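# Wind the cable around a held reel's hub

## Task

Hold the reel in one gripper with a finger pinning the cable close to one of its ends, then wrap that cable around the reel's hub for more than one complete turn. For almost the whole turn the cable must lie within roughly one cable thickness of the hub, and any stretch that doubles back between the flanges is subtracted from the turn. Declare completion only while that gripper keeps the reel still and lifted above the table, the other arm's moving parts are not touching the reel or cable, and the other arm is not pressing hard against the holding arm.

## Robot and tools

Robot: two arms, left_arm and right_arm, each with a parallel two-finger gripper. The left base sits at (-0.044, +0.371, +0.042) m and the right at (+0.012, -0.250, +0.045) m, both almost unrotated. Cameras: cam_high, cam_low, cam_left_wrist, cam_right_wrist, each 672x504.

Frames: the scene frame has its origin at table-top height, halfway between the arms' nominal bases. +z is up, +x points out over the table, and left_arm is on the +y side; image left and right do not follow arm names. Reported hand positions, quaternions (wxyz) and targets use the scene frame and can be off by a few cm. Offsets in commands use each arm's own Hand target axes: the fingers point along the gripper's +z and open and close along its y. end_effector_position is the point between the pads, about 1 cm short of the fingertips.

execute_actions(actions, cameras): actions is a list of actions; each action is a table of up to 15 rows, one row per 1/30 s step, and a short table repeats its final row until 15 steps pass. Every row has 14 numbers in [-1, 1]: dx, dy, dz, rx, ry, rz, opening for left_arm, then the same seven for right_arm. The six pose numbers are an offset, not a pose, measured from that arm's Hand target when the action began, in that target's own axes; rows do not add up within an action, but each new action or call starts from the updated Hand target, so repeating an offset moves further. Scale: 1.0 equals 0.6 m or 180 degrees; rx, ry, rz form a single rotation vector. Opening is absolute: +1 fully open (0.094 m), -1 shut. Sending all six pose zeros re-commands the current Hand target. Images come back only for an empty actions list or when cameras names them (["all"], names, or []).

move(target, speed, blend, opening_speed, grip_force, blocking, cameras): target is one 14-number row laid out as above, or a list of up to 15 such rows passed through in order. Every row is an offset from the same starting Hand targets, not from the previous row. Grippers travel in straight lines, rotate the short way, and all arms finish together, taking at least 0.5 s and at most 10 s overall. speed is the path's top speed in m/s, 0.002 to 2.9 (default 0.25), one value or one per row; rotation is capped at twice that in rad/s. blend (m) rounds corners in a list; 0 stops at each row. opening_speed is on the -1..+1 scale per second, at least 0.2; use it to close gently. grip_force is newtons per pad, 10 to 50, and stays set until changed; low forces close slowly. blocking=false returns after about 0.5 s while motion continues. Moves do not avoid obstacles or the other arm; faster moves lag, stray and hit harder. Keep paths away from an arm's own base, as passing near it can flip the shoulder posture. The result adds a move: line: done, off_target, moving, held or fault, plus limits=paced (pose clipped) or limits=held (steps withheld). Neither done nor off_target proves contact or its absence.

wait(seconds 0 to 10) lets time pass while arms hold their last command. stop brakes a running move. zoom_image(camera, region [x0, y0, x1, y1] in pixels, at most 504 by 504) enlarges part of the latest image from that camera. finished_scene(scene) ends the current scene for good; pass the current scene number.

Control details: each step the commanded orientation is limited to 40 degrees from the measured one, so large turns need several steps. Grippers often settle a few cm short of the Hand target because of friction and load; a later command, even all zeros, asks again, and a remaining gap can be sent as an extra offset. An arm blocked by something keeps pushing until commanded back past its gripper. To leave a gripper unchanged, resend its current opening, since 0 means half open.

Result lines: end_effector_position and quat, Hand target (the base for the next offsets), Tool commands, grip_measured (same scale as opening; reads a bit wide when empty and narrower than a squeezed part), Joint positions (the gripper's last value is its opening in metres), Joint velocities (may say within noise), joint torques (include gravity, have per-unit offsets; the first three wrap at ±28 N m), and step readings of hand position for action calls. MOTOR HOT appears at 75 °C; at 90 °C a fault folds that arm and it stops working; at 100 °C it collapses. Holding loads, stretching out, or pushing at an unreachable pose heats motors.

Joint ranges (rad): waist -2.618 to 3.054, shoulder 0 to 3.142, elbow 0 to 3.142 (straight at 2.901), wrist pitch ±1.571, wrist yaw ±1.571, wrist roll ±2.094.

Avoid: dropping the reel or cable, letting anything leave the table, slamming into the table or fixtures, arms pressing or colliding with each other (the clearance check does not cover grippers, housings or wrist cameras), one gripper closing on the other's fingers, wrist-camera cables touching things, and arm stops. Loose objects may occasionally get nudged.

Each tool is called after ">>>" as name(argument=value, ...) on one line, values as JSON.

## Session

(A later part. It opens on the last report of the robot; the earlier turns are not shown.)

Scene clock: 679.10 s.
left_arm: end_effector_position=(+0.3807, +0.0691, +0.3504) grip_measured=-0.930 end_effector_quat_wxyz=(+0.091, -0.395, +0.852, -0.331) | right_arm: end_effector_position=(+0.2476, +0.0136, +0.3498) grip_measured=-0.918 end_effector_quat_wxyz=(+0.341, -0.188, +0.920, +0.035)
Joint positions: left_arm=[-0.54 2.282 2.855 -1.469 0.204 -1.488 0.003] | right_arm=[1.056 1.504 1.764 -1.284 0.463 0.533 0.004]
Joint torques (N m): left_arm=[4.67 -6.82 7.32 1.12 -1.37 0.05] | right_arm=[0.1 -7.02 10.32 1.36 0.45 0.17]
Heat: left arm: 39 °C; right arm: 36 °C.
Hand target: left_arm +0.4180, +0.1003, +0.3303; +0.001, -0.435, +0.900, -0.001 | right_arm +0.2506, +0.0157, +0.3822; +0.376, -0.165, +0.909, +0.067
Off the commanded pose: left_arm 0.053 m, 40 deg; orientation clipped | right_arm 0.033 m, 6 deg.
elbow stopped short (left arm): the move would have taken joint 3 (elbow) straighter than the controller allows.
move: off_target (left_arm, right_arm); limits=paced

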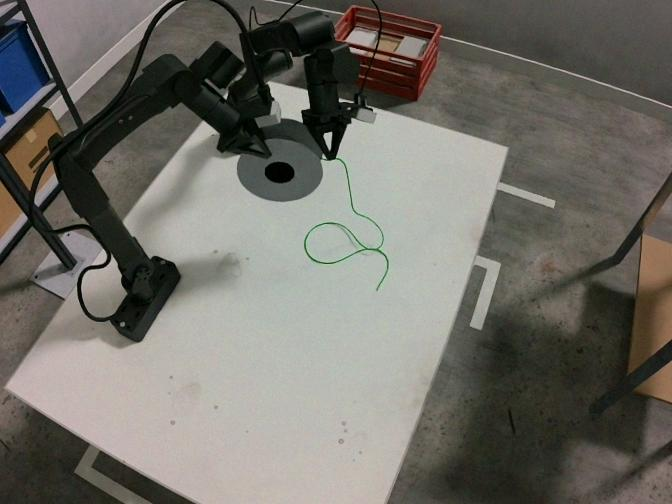

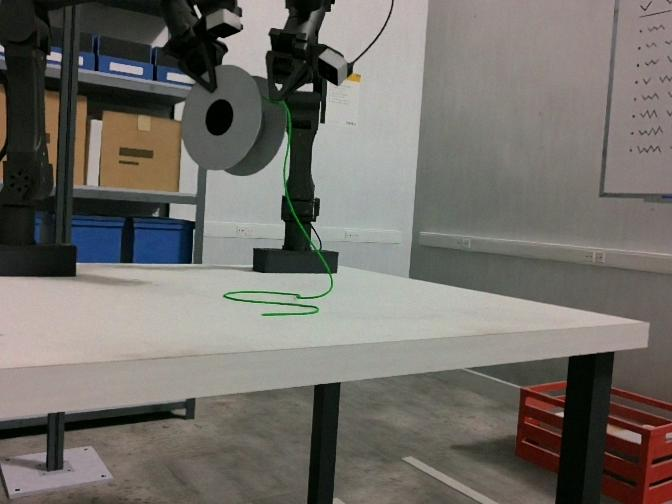

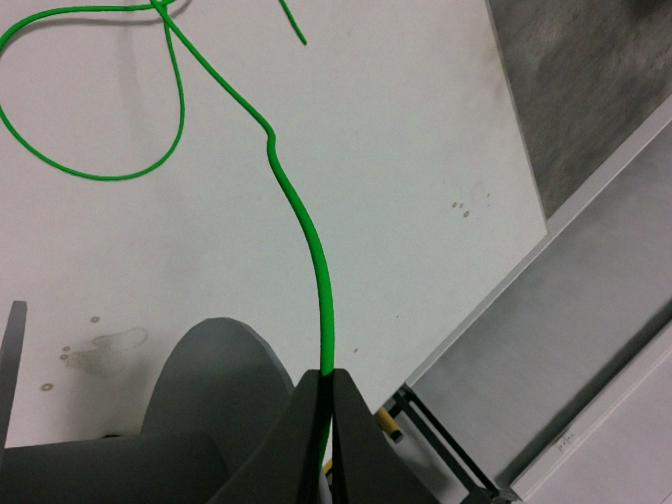

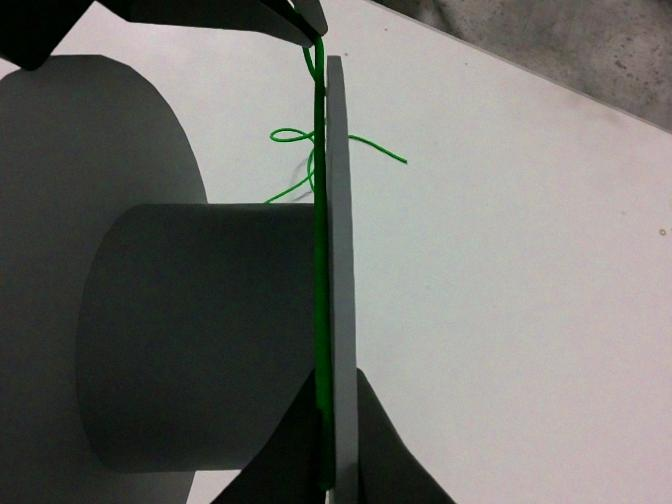

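>>> move(target=[0.08,0.016,-0.033,0,0,0,-0.93,0,0,0,0,0,0,-1])

>>> move(target=[0,0,0,0,0,0,-0.6,0,0,0,0,0,0,-1], opening_speed=0.3, cameras=["all"])

>>> zoom_image(camera="cam_low", region=[150, 0, 400, 250])

Scene clock: 685.50 s.
left_arm: end_effector_position=(+0.3740, +0.0585, +0.3480) grip_measured=-0.930 end_effector_quat_wxyz=(+0.121, -0.406, +0.851, -0.310) | right_arm: end_effector_position=(+0.2447, +0.0098, +0.3499) grip_measured=-0.918 end_effector_quat_wxyz=(+0.335, -0.192, +0.922, +0.030)
Joint positions: left_arm=[-0.604 2.282 2.855 -1.469 0.088 -1.535 0.003] | right_arm=[1.056 1.504 1.776 -1.313 0.458 0.532 0.004]
Joint torques (N m): left_arm=[0.36 -10.02 7.39 0.98 -0.68 -0.05] | right_arm=[0.32 -6.86 9.52 1.61 0.52 0.16]
Heat: left arm: 38 °C; right arm: 36 °C.
Hand target: left_arm +0.3806, +0.0686, +0.3501; +0.001, -0.435, +0.900, -0.001 | right_arm +0.2506, +0.0157, +0.3822; +0.376, -0.165, +0.909, +0.067
Off the commanded pose: left_arm 0.012 m, 39 deg | right_arm 0.033 m, 7 deg.
elbow stopped short (left arm): the move would have taken joint 3 (elbow) straighter than the controller allows.
move: off_target (left_arm, right_arm)

Scene clock: 686.80 s.
left_arm: end_effector_position=(+0.3806, +0.0672, +0.3476) grip_measured=-0.603 end_effector_quat_wxyz=(+0.146, -0.416, +0.847, -0.298) | right_arm: end_effector_position=(+0.2446, +0.0098, +0.3527) grip_measured=-0.918 end_effector_quat_wxyz=(+0.336, -0.189, +0.922, +0.033)
Joint positions: left_arm=[-0.603 2.282 2.855 -1.469 0.03 -1.536 0.019] | right_arm=[1.056 1.504 1.785 -1.317 0.458 0.537 0.004]
Joint torques (N m): left_arm=[-0.39 -9.98 7.31 0.97 -0.24 0.07] | right_arm=[0.28 -6.86 8.95 1.66 0.51 0.14]
Heat: left arm: 38 °C; right arm: 36 °C.
Hand target: left_arm +0.3806, +0.0687, +0.3501; +0.001, -0.435, +0.900, -0.001 | right_arm +0.2506, +0.0157, +0.3822; +0.376, -0.165, +0.909, +0.067
Off the commanded pose: left_arm 0.003 m, 39 deg | right_arm 0.031 m, 7 deg.
elbow stopped short (left arm): the move would have taken joint 3 (elbow) straighter than the controller allows.
move: off_target (left_arm, right_arm)

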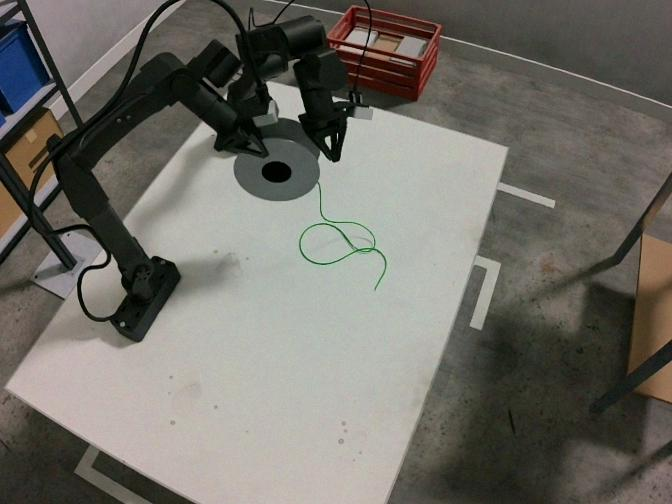

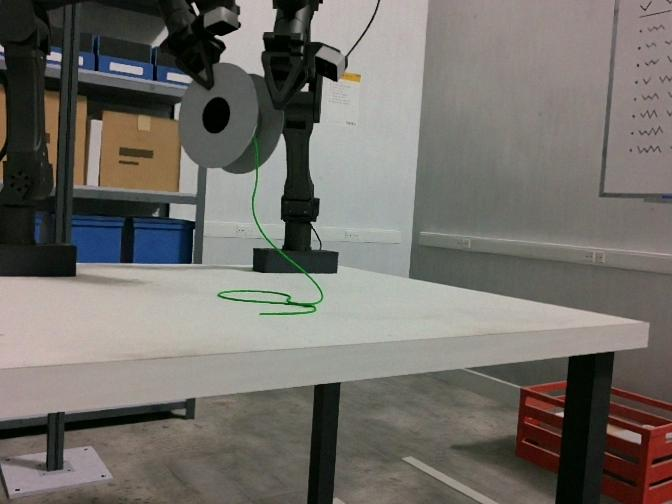

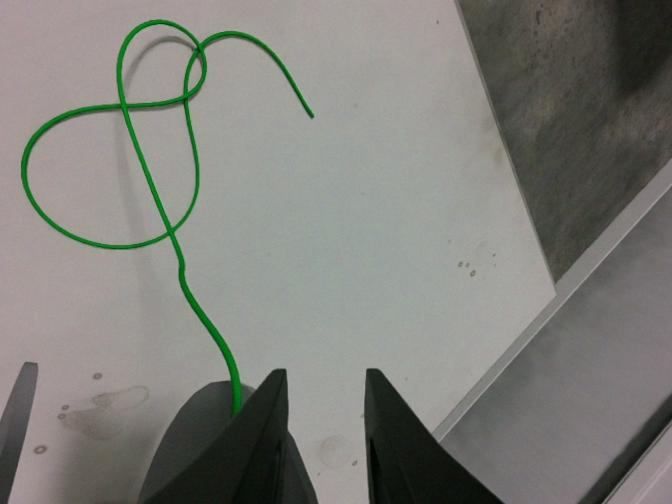

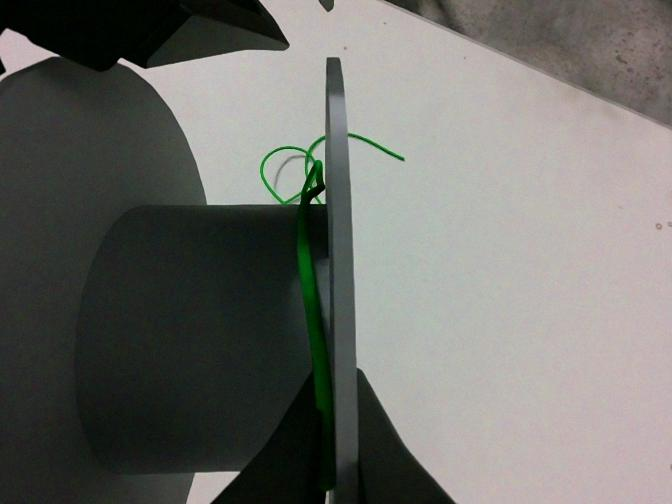

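Scaled by 2.016 from the camera's 672x504 image, which has a finer 960x720 frame.

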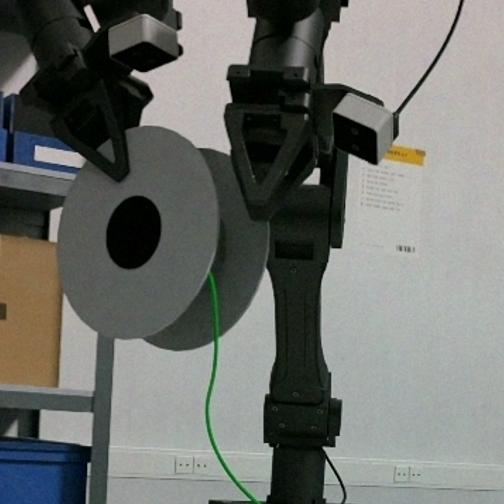

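>>> move(target=[-0.22,0.2,0,0,0,0,-0.3,0,0,0,0,0,0,-1])

>>> move(target=[0.11,-0.187,0.3,0.345,-0.154,0.662,0.2,0,0,0,0,0,0,-1], cameras=["all"])

Scene clock: 715.23 s.
left_arm: end_effector_position=(+0.3987, +0.2368, +0.3568) grip_measured=-0.303 end_effector_quat_wxyz=(+0.202, -0.423, +0.859, -0.208) | right_arm: end_effector_position=(+0.2453, +0.0111, +0.3558) grip_measured=-0.918 end_effector_quat_wxyz=(+0.340, -0.187, +0.921, +0.038)
Joint positions: left_arm=[-0.274 2.028 2.518 -1.475 0.033 -1.209 0.033] | right_arm=[1.056 1.504 1.793 -1.312 0.458 0.538 0.004]
Joint torques (N m): left_arm=[-0.44 -10.95 5.03 -0.07 -0.23 0.1] | right_arm=[0.27 -6.64 8.31 1.63 0.5 0.13]
Heat: left arm: 38 °C; right arm: 37 °C.
Hand target: left_arm +0.3686, +0.2467, +0.3497; +0.001, -0.435, +0.900, -0.001 | right_arm +0.2506, +0.0157, +0.3822; +0.376, -0.165, +0.909, +0.067
Off the commanded pose: left_arm 0.032 m, 34 deg | right_arm 0.027 m, 6 deg.
elbow stopped short (left arm): the move would have taken joint 3 (elbow) straighter than the controller allows.
joint sent to its limit (left arm) — joint 4 (wrist pitch), lower limit. The joint targets are off in orientation, not in position.
move: off_target (left_arm, right_arm)

Scene clock: 720.53 s.
left_arm: end_effector_position=(+0.4178, +0.1294, +0.1659) grip_measured=+0.197 end_effector_quat_wxyz=(+0.358, +0.566, +0.687, -0.281) | right_arm: end_effector_position=(+0.2453, +0.0111, +0.3558) grip_measured=-0.918 end_effector_quat_wxyz=(+0.340, -0.187, +0.921, +0.038)
Joint positions: left_arm=[-0.218 2.127 1.677 -0.585 0.822 0.913 0.056] | right_arm=[1.056 1.504 1.793 -1.312 0.458 0.538 0.004]
Joint torques (N m): left_arm=[-0.18 -9.07 11.4 0.42 0.69 0.1] | right_arm=[0.27 -6.72 8.32 1.62 0.51 0.1]
Heat: left arm: 38 °C; right arm: 36 °C.
Hand target: left_arm +0.4159, +0.1248, +0.1701; +0.354, +0.569, +0.680, -0.297 | right_arm +0.2506, +0.0157, +0.3822; +0.376, -0.165, +0.909, +0.067
Off the commanded pose: left_arm 0.006 m, 2 deg | right_arm 0.027 m, 6 deg.
move: off_target (right_arm)

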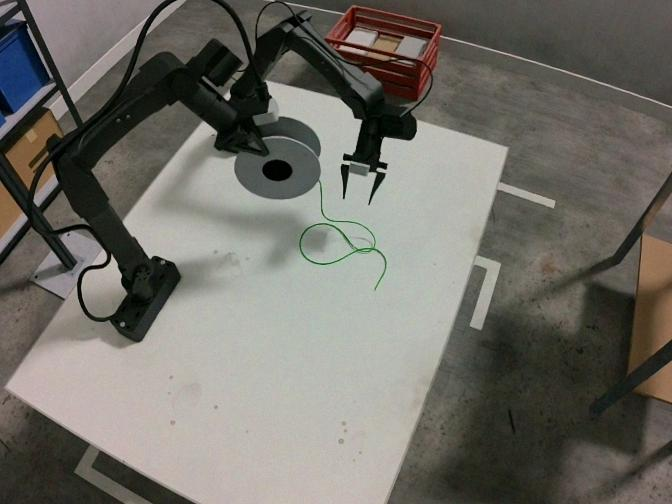

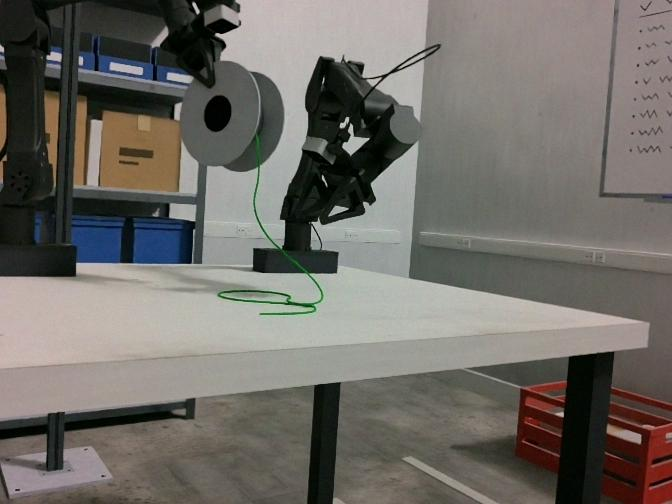

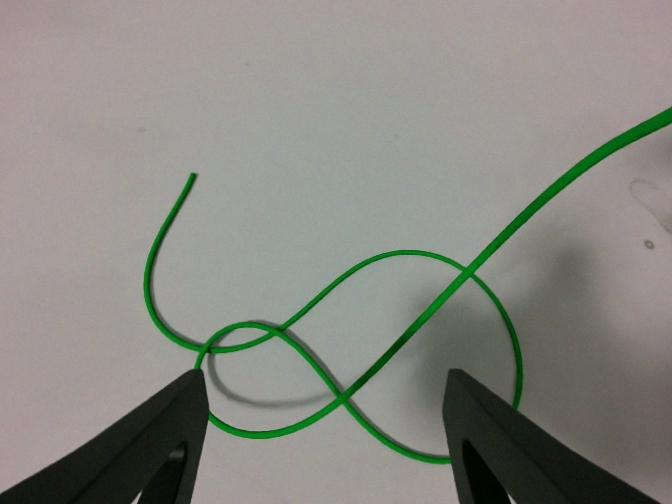

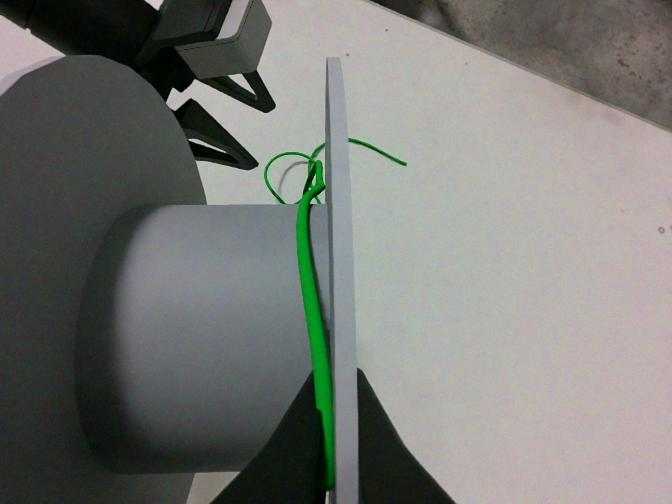

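>>> move(target=[0.107,-0.058,0.123,0,0,0,0.2,0,0,0,0,0,0,-1], speed=0.12, cameras=["all"])

>>> zoom_image(camera="cam_low", region=[200, 130, 400, 330])

Scene clock: 732.87 s.
left_arm: end_effector_position=(+0.3914, +0.0963, +0.0824) grip_measured=+0.197 end_effector_quat_wxyz=(+0.362, +0.572, +0.677, -0.289) | right_arm: end_effector_position=(+0.2453, +0.0111, +0.3558) grip_measured=-0.918 end_effector_quat_wxyz=(+0.340, -0.187, +0.921, +0.038)
Joint positions: left_arm=[-0.3 2.186 1.392 -0.168 0.802 0.829 0.056] | right_arm=[1.056 1.504 1.793 -1.312 0.458 0.538 0.004]
Joint torques (N m): left_arm=[-0.24 -9.58 5.9 0.93 0.42 -0.04] | right_arm=[0.27 -6.74 8.35 1.63 0.46 0.12]
Heat: left arm: 37 °C; right arm: 36 °C.
Hand target: left_arm +0.3858, +0.0954, +0.0752; +0.354, +0.569, +0.680, -0.297 | right_arm +0.2506, +0.0157, +0.3822; +0.376, -0.165, +0.909, +0.067
Off the commanded pose: left_arm 0.009 m, 1 deg | right_arm 0.027 m, 6 deg.
move: off_target (right_arm)

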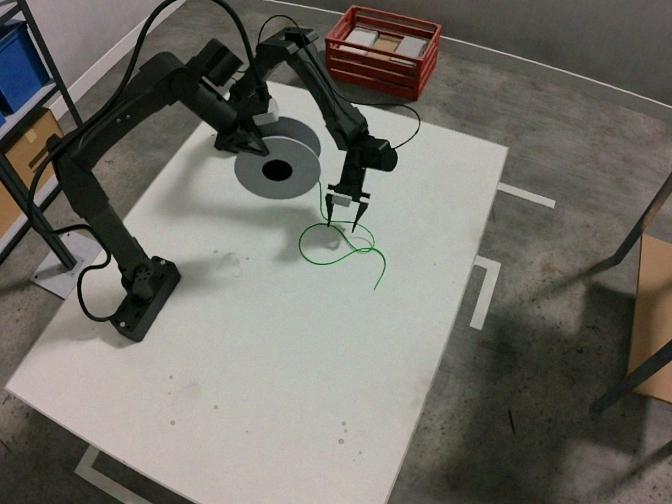

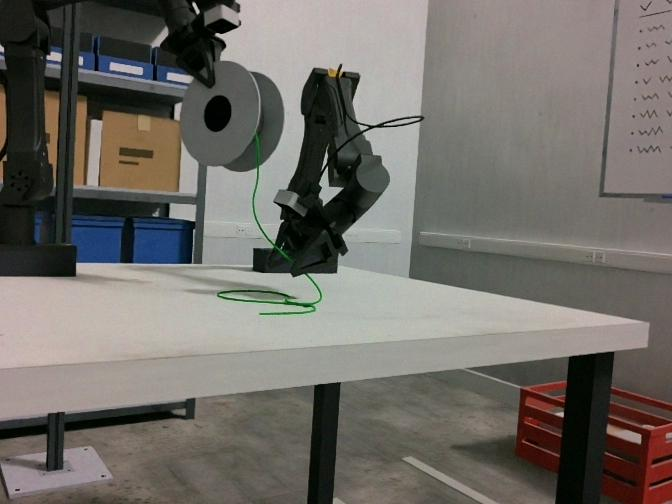

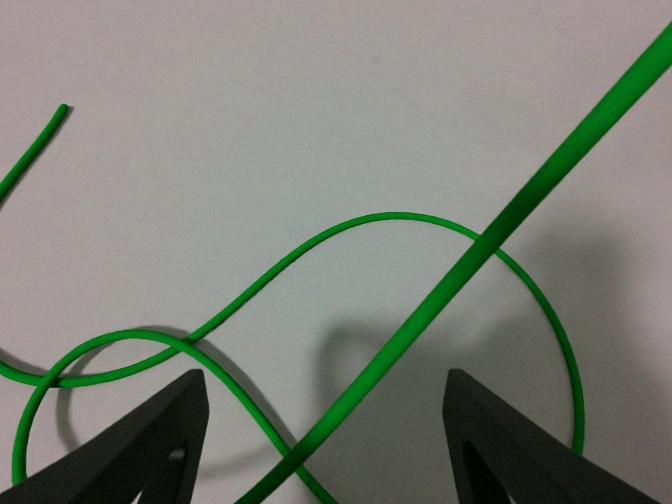

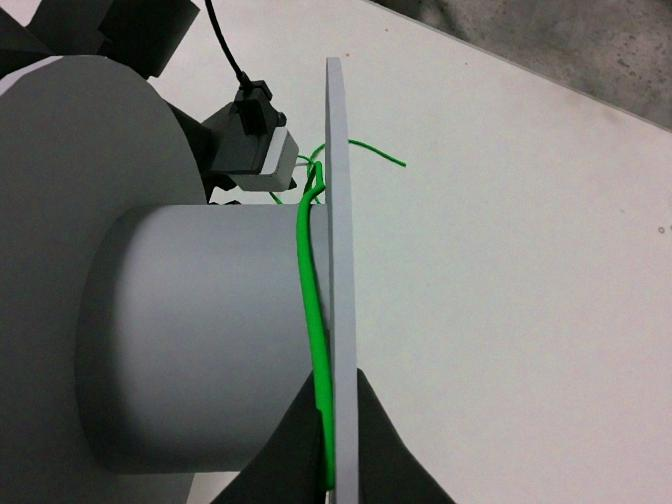

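Scaled by 2.520 from the camera's 672x504 image, which has a finer 960x720 frame.

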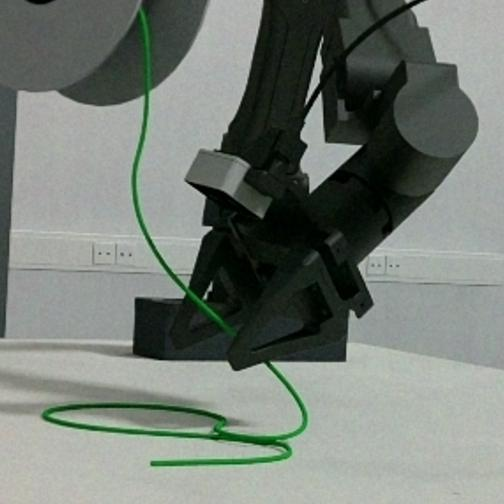

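>>> move(target=[0,0,-0.01,0,0,0,-1,0,0,0,0,0,0,-1], cameras=["cam_left_wrist","cam_low"])

Scene clock: 737.47 s.
left_arm: end_effector_position=(+0.3915, +0.0963, +0.0825) grip_measured=-0.962 end_effector_quat_wxyz=(+0.362, +0.572, +0.677, -0.289) | right_arm: end_effector_position=(+0.2453, +0.0111, +0.3558) grip_measured=-0.918 end_effector_quat_wxyz=(+0.340, -0.187, +0.921, +0.038)
Joint positions: left_arm=[-0.3 2.186 1.392 -0.168 0.802 0.828 0.002] | right_arm=[1.056 1.504 1.793 -1.312 0.458 0.538 0.004]
Joint torques (N m): left_arm=[0.75 -10.52 5.42 0.77 0.48 0.05] | right_arm=[0.23 -6.58 8.32 1.64 0.48 0.12]
Heat: left arm: 37 °C; right arm: 36 °C.
Hand target: left_arm +0.3849, +0.1003, +0.0787; +0.354, +0.569, +0.680, -0.297 | right_arm +0.2506, +0.0157, +0.3822; +0.376, -0.165, +0.909, +0.067
Off the commanded pose: left_arm 0.009 m, 1 deg | right_arm 0.027 m, 6 deg.
move: off_target (right_arm)
Images, in order (width x height): cam_low 672x504, cam_left_wrist 672x504.

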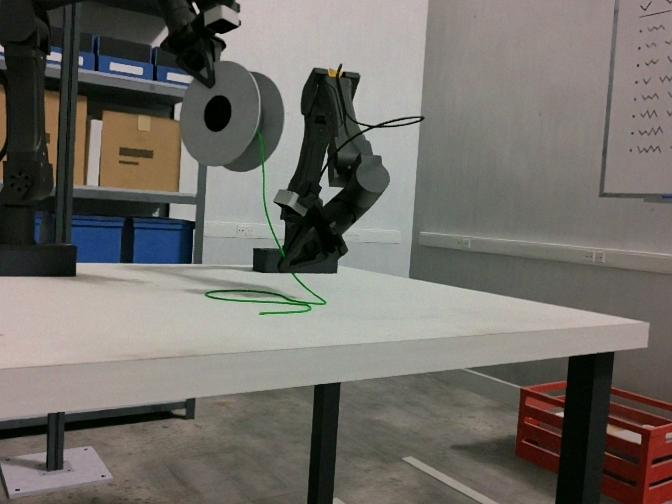

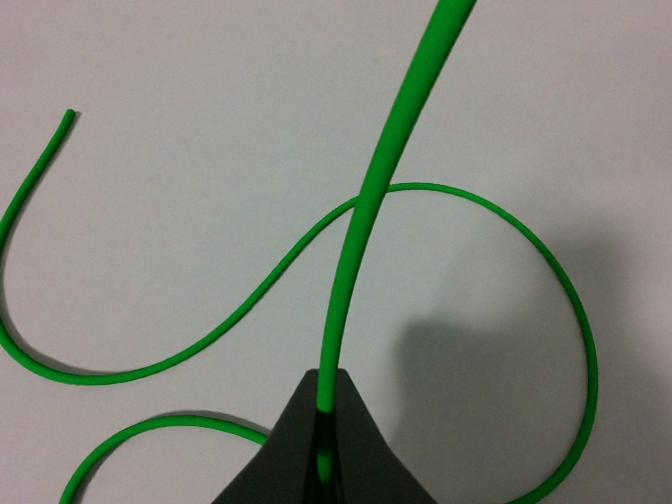

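>>> move(target=[0,0,0,0,0,0,0.2,0,0,0,0,0,0,-1])

>>> move(target=[0,0,-0.16,0,0,0,0.2,0,0,0,0,0,0,-1])

>>> move(target=[0,0,0,0,0,0,0.2,-0.033,-0.008,-0.062,0,-0.25,0,-1], speed=0.12, cameras=["all"])

Scene clock: 751.57 s.
left_arm: end_effector_position=(+0.3915, +0.0963, +0.0825) grip_measured=+0.197 end_effector_quat_wxyz=(+0.362, +0.572, +0.677, -0.289) | right_arm: end_effector_position=(+0.2453, +0.0111, +0.3558) grip_measured=-0.918 end_effector_quat_wxyz=(+0.340, -0.187, +0.921, +0.038)
Joint positions: left_arm=[-0.3 2.186 1.392 -0.168 0.802 0.828 0.056] | right_arm=[1.056 1.504 1.793 -1.312 0.458 0.538 0.004]
Joint torques (N m): left_arm=[0.73 -10.58 5.39 0.76 0.47 0.06] | right_arm=[0.28 -6.61 8.27 1.63 0.46 0.14]
Heat: left arm: 37 °C; right arm: 35 °C.
Hand target: left_arm +0.3849, +0.1003, +0.0787; +0.354, +0.569, +0.680, -0.297 | right_arm +0.2506, +0.0157, +0.3822; +0.376, -0.165, +0.909, +0.067
Off the commanded pose: left_arm 0.009 m, 1 deg | right_arm 0.027 m, 6 deg.
move: off_target (right_arm)

Scene clock: 752.97 s.
left_arm: end_effector_position=(+0.3760, +0.1830, +0.1214) grip_measured=+0.197 end_effector_quat_wxyz=(+0.352, +0.566, +0.690, -0.282) | right_arm: end_effector_position=(+0.2453, +0.0111, +0.3558) grip_measured=-0.918 end_effector_quat_wxyz=(+0.340, -0.187, +0.921, +0.038)
Joint positions: left_arm=[-0.11 2.024 1.356 -0.492 0.867 1.063 0.056] | right_arm=[1.056 1.504 1.793 -1.312 0.458 0.538 0.004]
Joint torques (N m): left_arm=[-0.39 -10.13 9.03 0.32 0.74 0.09] | right_arm=[0.35 -6.75 8.38 1.64 0.48 0.13]
Heat: left arm: 37 °C; right arm: 35 °C.
Hand target: left_arm +0.3712, +0.1778, +0.1337; +0.354, +0.569, +0.680, -0.297 | right_arm +0.2506, +0.0157, +0.3822; +0.376, -0.165, +0.909, +0.067
Off the commanded pose: left_arm 0.014 m, 2 deg | right_arm 0.027 m, 6 deg.
move: off_target (left_arm, right_arm)

Scene clock: 757.17 s.
left_arm: end_effector_position=(+0.3758, +0.1830, +0.1214) grip_measured=+0.197 end_effector_quat_wxyz=(+0.352, +0.566, +0.690, -0.282) | right_arm: end_effector_position=(+0.2432, +0.0137, +0.4056) grip_measured=-0.918 end_effector_quat_wxyz=(+0.680, -0.154, +0.710, +0.103)
Joint positions: left_arm=[-0.11 2.024 1.356 -0.493 0.867 1.064 0.056] | right_arm=[1.248 1.048 0.926 0.034 0.893 0.006 0.004]
Joint torques (N m): left_arm=[-0.4 -10.02 9.11 0.24 0.75 0.1] | right_arm=[0.43 -4.53 5.91 2.4 0.22 0]
Heat: left arm: 37 °C; right arm: 35 °C.
Hand target: left_arm +0.3712, +0.1778, +0.1337; +0.354, +0.569, +0.680, -0.297 | right_arm +0.2408, +0.0069, +0.4226; +0.695, -0.126, +0.696, +0.126
Off the commanded pose: left_arm 0.014 m, 2 deg | right_arm 0.018 m, 5 deg.
move: off_target (left_arm, right_arm)

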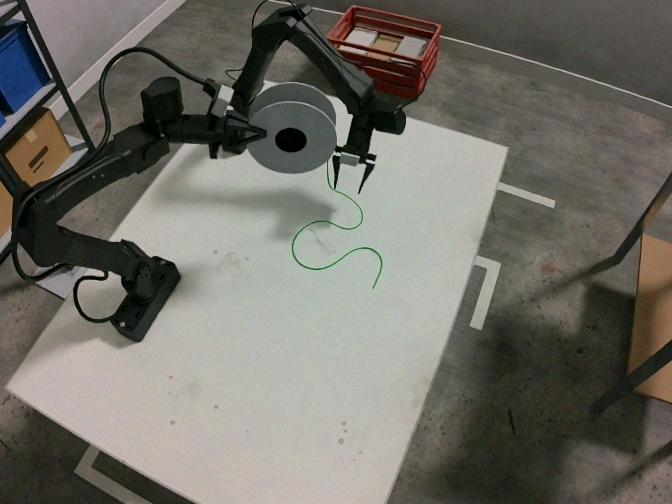

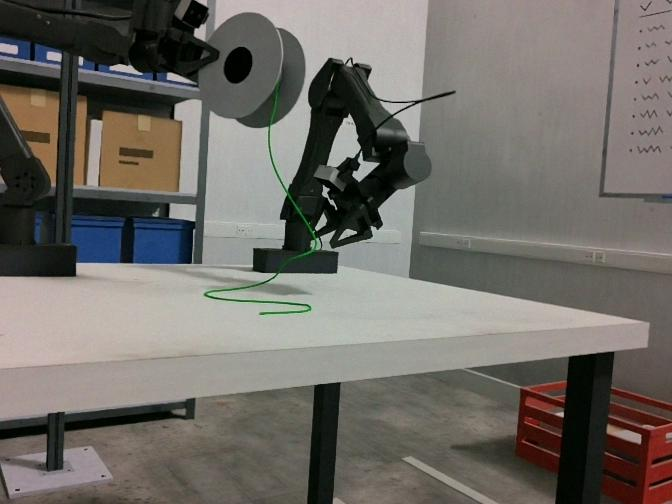

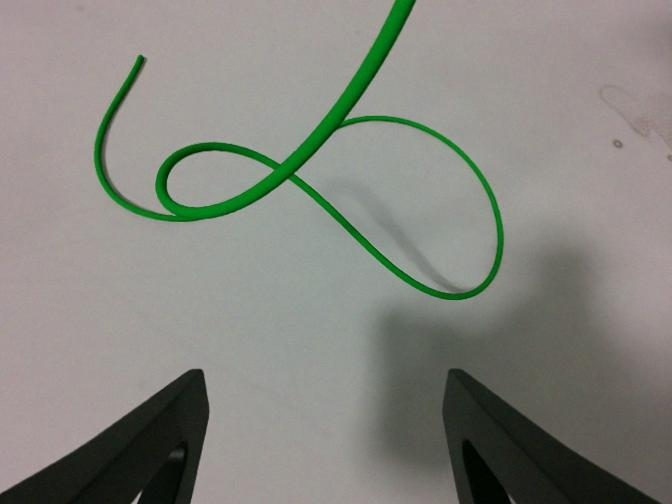

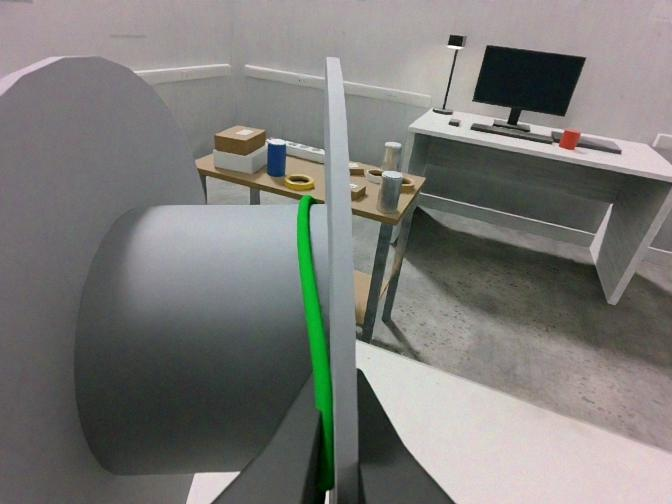

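>>> move(target=[-0.07,0.015,0.042,0,0,0,0.2,0,0,0,0,0,0,-1], speed=0.12, cameras=["cam_left_wrist","cam_low","cam_high"])

>>> zoom_image(camera="cam_low", region=[180, 130, 420, 330])

Scene clock: 772.93 s.
left_arm: end_effector_position=(+0.3853, +0.1365, +0.1506) grip_measured=+0.197 end_effector_quat_wxyz=(+0.357, +0.572, +0.678, -0.291) | right_arm: end_effector_position=(+0.2432, +0.0137, +0.4058) grip_measured=-0.918 end_effector_quat_wxyz=(+0.680, -0.154, +0.709, +0.104)
Joint positions: left_arm=[-0.212 2.037 1.472 -0.493 0.849 0.945 0.056] | right_arm=[1.248 1.048 0.926 0.035 0.893 0.005 0.004]
Joint torques (N m): left_arm=[0.29 -8.47 10.7 0.5 0.46 -0.05] | right_arm=[0.32 -4.63 5.89 2.42 0.22 -0.05]
Heat: left arm: 38 °C; right arm: 36 °C.
Hand target: left_arm +0.3878, +0.1353, +0.1537; +0.354, +0.569, +0.680, -0.297 | right_arm +0.2408, +0.0069, +0.4226; +0.695, -0.126, +0.696, +0.126
Off the commanded pose: left_arm 0.004 m, 1 deg | right_arm 0.018 m, 5 deg.
move: off_target (right_arm)
Images, in order (width x height): cam_high 672x504, cam_low 672x504, cam_left_wrist 672x504.

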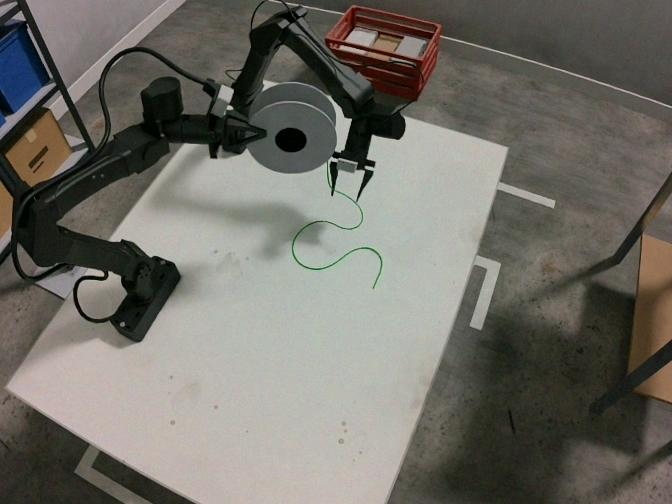

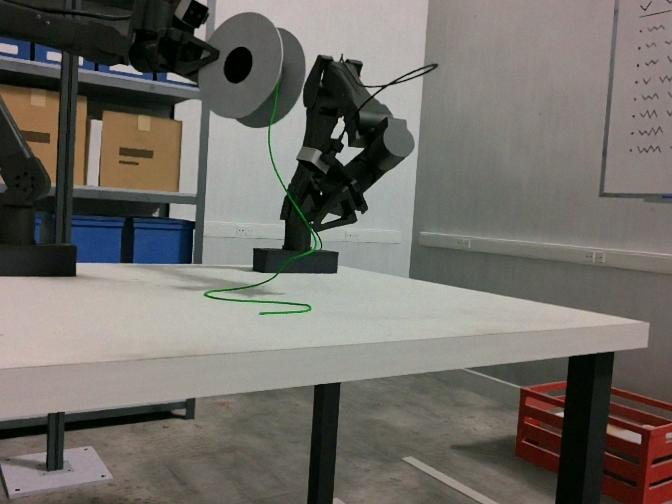

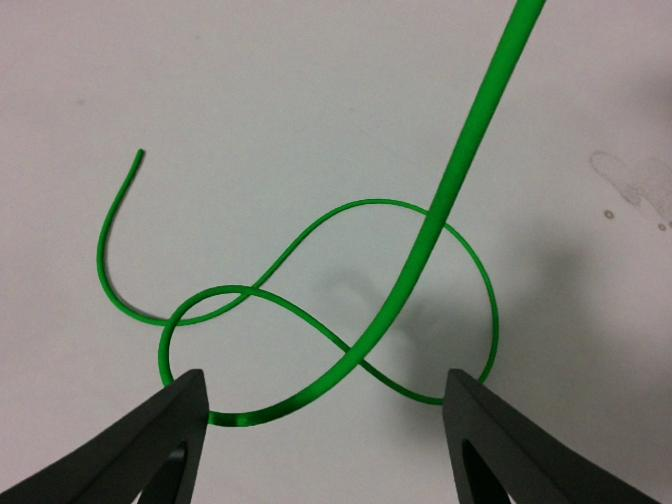

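Scaled by 2.100 from the camera's 672x504 image, which has a finer 960x720 frame.

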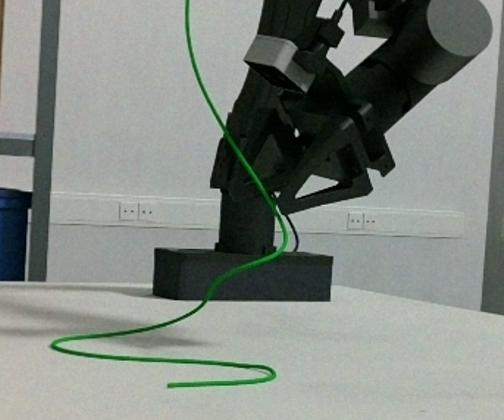

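>>> move(target=[[0,0,-0.08,0,0,0,0.2,0,0,0,0,0,0,-1],[0,0.075,-0.08,0,0,0,0.2,0,0,0,0,0,0,-1],[0,0.075,0.045,0,0,0,0.2,0,0,0,0,0,0,-1]], speed=0.12, cameras=["cam_left_wrist","cam_low","cam_high"])

Scene clock: 783.10 s.
left_arm: end_effector_position=(+0.4390, +0.1219, +0.1458) grip_measured=+0.197 end_effector_quat_wxyz=(+0.361, +0.573, +0.676, -0.289) | right_arm: end_effector_position=(+0.2432, +0.0137, +0.4058) grip_measured=-0.918 end_effector_quat_wxyz=(+0.680, -0.154, +0.709, +0.104)
Joint positions: left_arm=[-0.217 2.248 1.784 -0.578 0.846 0.938 0.056] | right_arm=[1.248 1.048 0.926 0.036 0.893 0.005 0.004]
Joint torques (N m): left_arm=[0.02 -10.26 6.82 0.8 0.43 -0.09] | right_arm=[0.46 -4.63 5.96 2.43 0.24 0]
Heat: left arm: 37 °C; right arm: 36 °C.
Hand target: left_arm +0.4360, +0.1215, +0.1381; +0.354, +0.569, +0.680, -0.298 | right_arm +0.2408, +0.0069, +0.4226; +0.695, -0.126, +0.696, +0.126
Off the commanded pose: left_arm 0.008 m, 1 deg | right_arm 0.018 m, 5 deg.
move: off_target (right_arm)
Images, in order (width x height): cam_high 672x504, cam_low 672x504, cam_left_wrist 672x504.

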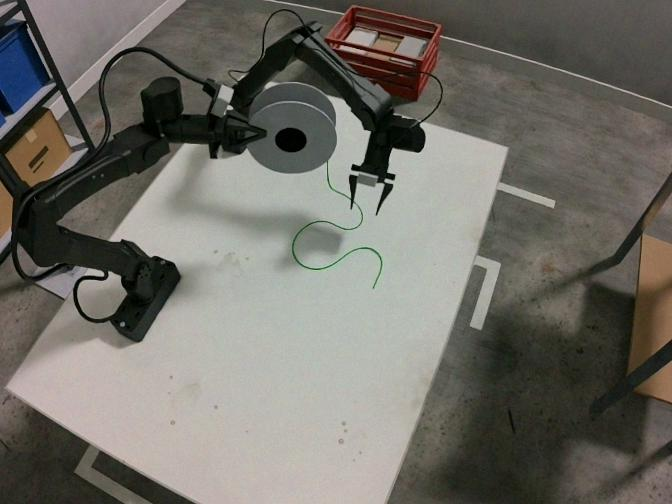

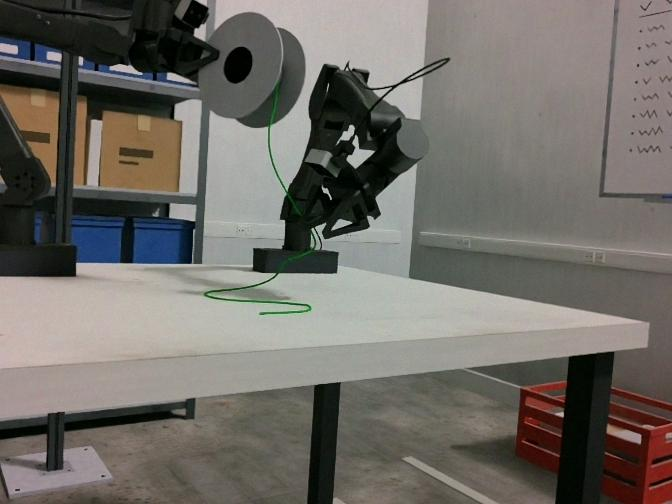

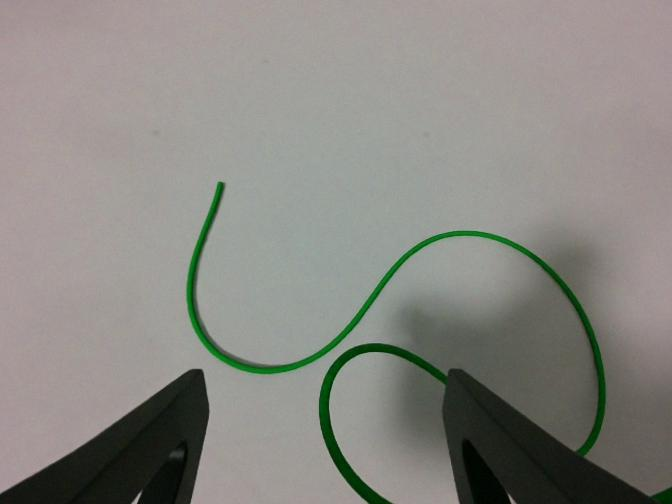

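>>> move(target=[0.038,-0.008,0.025,0,0,0,0.2,0,0,0,0,0,0,-1], speed=0.1, cameras=["cam_left_wrist"])

Scene clock: 789.43 s.
left_arm: end_effector_position=(+0.4365, +0.1228, +0.1207) grip_measured=+0.197 end_effector_quat_wxyz=(+0.364, +0.573, +0.676, -0.287) | right_arm: end_effector_position=(+0.2432, +0.0137, +0.4058) grip_measured=-0.918 end_effector_quat_wxyz=(+0.680, -0.154, +0.709, +0.104)
Joint positions: left_arm=[-0.217 2.26 1.698 -0.472 0.844 0.934 0.056] | right_arm=[1.248 1.048 0.926 0.036 0.893 0.005 0.004]
Joint torques (N m): left_arm=[-0.24 -10.11 6.24 0.78 0.46 -0.05] | right_arm=[0.28 -4.57 6 2.41 0.24 -0.02]
Heat: left arm: 37 °C; right arm: 36 °C.
Hand target: left_arm +0.4312, +0.1213, +0.1108; +0.354, +0.569, +0.680, -0.297 | right_arm +0.2408, +0.0069, +0.4226; +0.695, -0.126, +0.696, +0.126
Off the commanded pose: left_arm 0.011 m, 2 deg | right_arm 0.018 m, 5 deg.
move: off_target (left_arm, right_arm)
Images, in order (width x height): cam_left_wrist 672x504.

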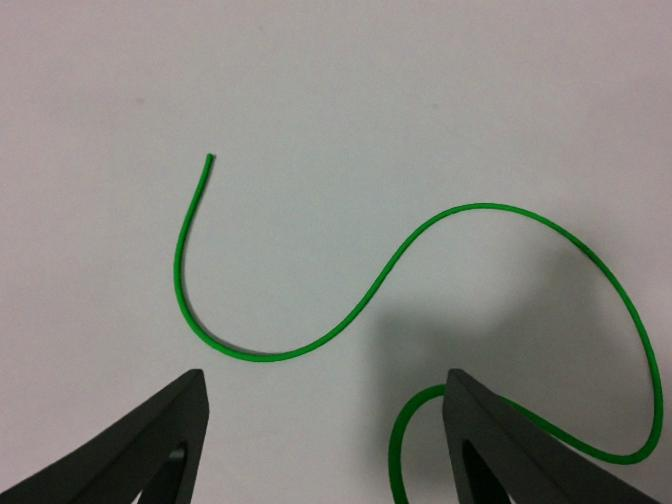

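>>> move(target=[[0,0,-0.07,0,0,0,0.2,0,0,0,0,0,0,-1],[0.02,-0.04,-0.07,0,0,0,0.2,0,0,0,0,0,0,-1]], speed=0.12, cameras=["cam_left_wrist"])

Scene clock: 795.50 s.
left_arm: end_effector_position=(+0.4064, +0.1622, +0.1091) grip_measured=+0.197 end_effector_quat_wxyz=(+0.341, +0.564, +0.694, -0.290) | right_arm: end_effector_position=(+0.2432, +0.0137, +0.4058) grip_measured=-0.918 end_effector_quat_wxyz=(+0.680, -0.154, +0.709, +0.104)
Joint positions: left_arm=[-0.149 2.168 1.532 -0.516 0.854 1.015 0.056] | right_arm=[1.248 1.048 0.926 0.036 0.893 0.005 0.004]
Joint torques (N m): left_arm=[-0.32 -13.09 5.75 0.62 0.73 0.06] | right_arm=[0.34 -4.62 5.87 2.43 0.2 -0.01]
Heat: left arm: 38 °C; right arm: 36 °C.
Hand target: left_arm +0.4003, +0.1578, +0.1251; +0.354, +0.569, +0.680, -0.298 | right_arm +0.2408, +0.0069, +0.4226; +0.695, -0.126, +0.696, +0.126
Off the commanded pose: left_arm 0.018 m, 2 deg | right_arm 0.018 m, 5 deg.
move: off_target (left_arm, right_arm)
Images, in order (width x height): cam_left_wrist 672x504.

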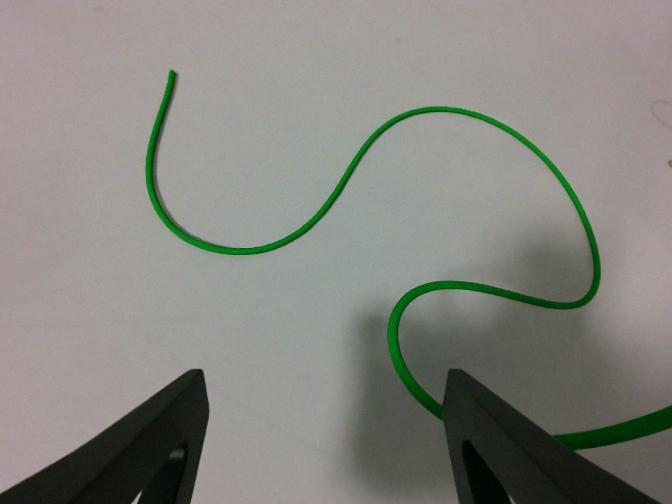

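>>> move(target=[[0,0,-0.05,0,0,0,0.4,0,0,0,0,0,0,-1],[0.01,-0.045,-0.05,0,0,0,0.4,0,0,0,0,0,0,-1],[0.015,-0.045,0.045,0,0,0,0.4,0,0,0,0,0,0,-1]], speed=0.1, cameras=["cam_left_wrist","cam_low"])

Scene clock: 803.97 s.
left_arm: end_effector_position=(+0.3823, +0.1372, +0.1101) grip_measured=+0.397 end_effector_quat_wxyz=(+0.363, +0.573, +0.676, -0.288) | right_arm: end_effector_position=(+0.2432, +0.0137, +0.4058) grip_measured=-0.918 end_effector_quat_wxyz=(+0.680, -0.154, +0.709, +0.104)
Joint positions: left_arm=[-0.212 2.079 1.357 -0.32 0.848 0.942 0.066] | right_arm=[1.248 1.048 0.926 0.036 0.893 0.005 0.004]
Joint torques (N m): left_arm=[-0.16 -8.85 5.81 0.78 0.43 -0.01] | right_arm=[0.35 -4.55 5.93 2.41 0.22 -0.01]
Heat: left arm: 38 °C; right arm: 36 °C.
Hand target: left_arm +0.3767, +0.1364, +0.1023; +0.354, +0.569, +0.680, -0.297 | right_arm +0.2408, +0.0069, +0.4226; +0.695, -0.126, +0.696, +0.126
Off the commanded pose: left_arm 0.010 m, 2 deg | right_arm 0.018 m, 5 deg.
move: off_target (right_arm)
Images, in order (width x height): cam_low 672x504, cam_left_wrist 672x504.

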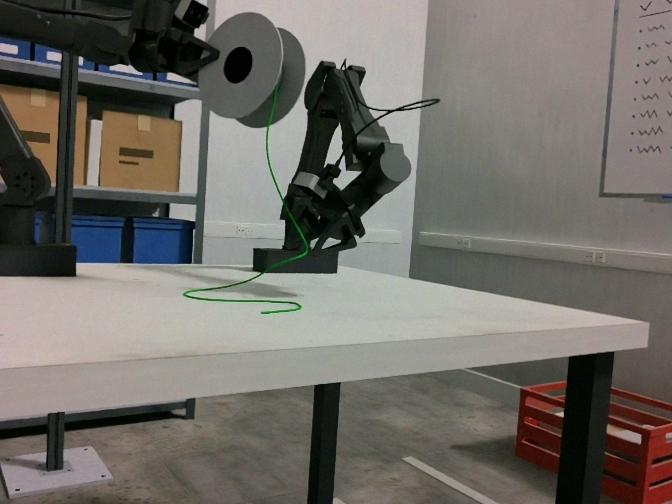

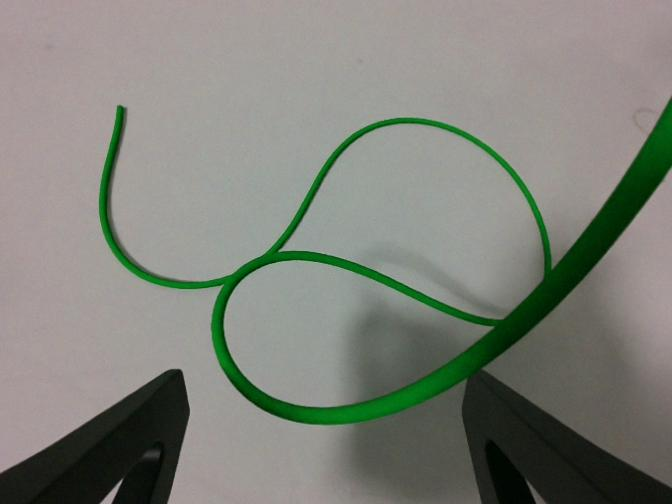

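>>> move(target=[[0,0,-0.1,0,0,0,0.4,0,0,0,0,0,0,-1],[-0.03,0,-0.1,0,0,-0.4,0.1,0,0,0,0,0,0,-1],[-0.03,0,-0.005,0,0,-0.4,0.1,0,0,0,0,0,0,-1]], speed=0.15, cameras=["cam_left_wrist","cam_low"])

>>> zoom_image(camera="cam_low", region=[180, 130, 420, 330])

Scene clock: 825.93 s.
left_arm: end_effector_position=(+0.3750, +0.1291, +0.1190) grip_measured=+0.103 end_effector_quat_wxyz=(+0.109, +0.061, +0.886, -0.447) | right_arm: end_effector_position=(+0.2432, +0.0137, +0.4058) grip_measured=-0.918 end_effector_quat_wxyz=(+0.680, -0.154, +0.709, +0.104)
Joint positions: left_arm=[-0.233 2.059 1.371 -0.365 0.846 -0.343 0.052] | right_arm=[1.248 1.048 0.926 0.036 0.893 0.005 0.004]
Joint torques (N m): left_arm=[0.14 -8.77 8.21 0.83 0.37 0.01] | right_arm=[0.53 -4.53 5.86 2.44 0.21 -0.02]
Heat: left arm: 37 °C; right arm: 36 °C.
Hand target: left_arm +0.3781, +0.1286, +0.1187; +0.112, +0.061, +0.885, -0.449 | right_arm +0.2408, +0.0069, +0.4226; +0.695, -0.126, +0.696, +0.126
Off the commanded pose: left_arm 0.003 m, 0 deg | right_arm 0.018 m, 5 deg.
move: off_target (right_arm); target 2's new opening was sent with left_arm's hand 0.027 m and 2 deg from that target
Images, in order (width x height): cam_low 672x504, cam_left_wrist 672x504.

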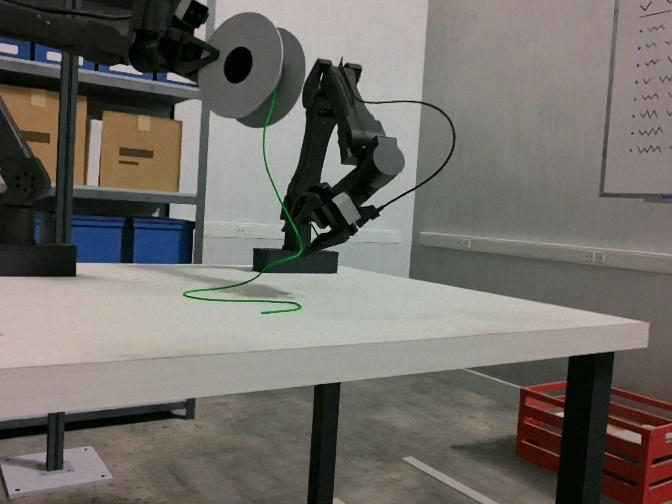

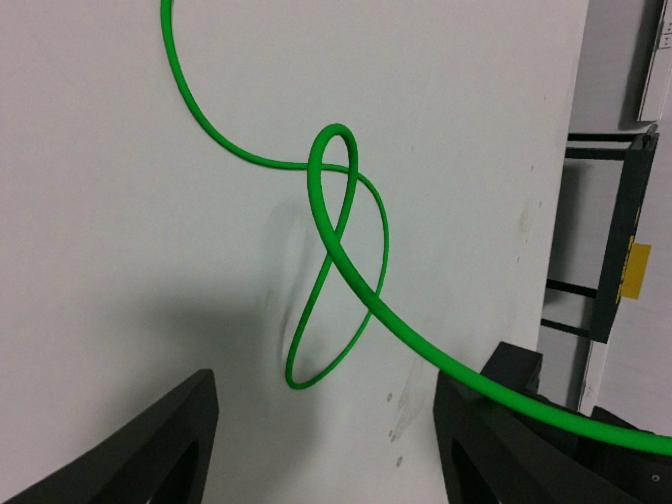

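Scaled by 2.100 from the camera's 672x504 image, which has a finer 960x720 frame.

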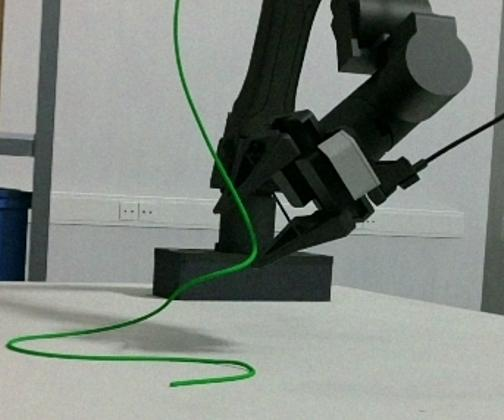

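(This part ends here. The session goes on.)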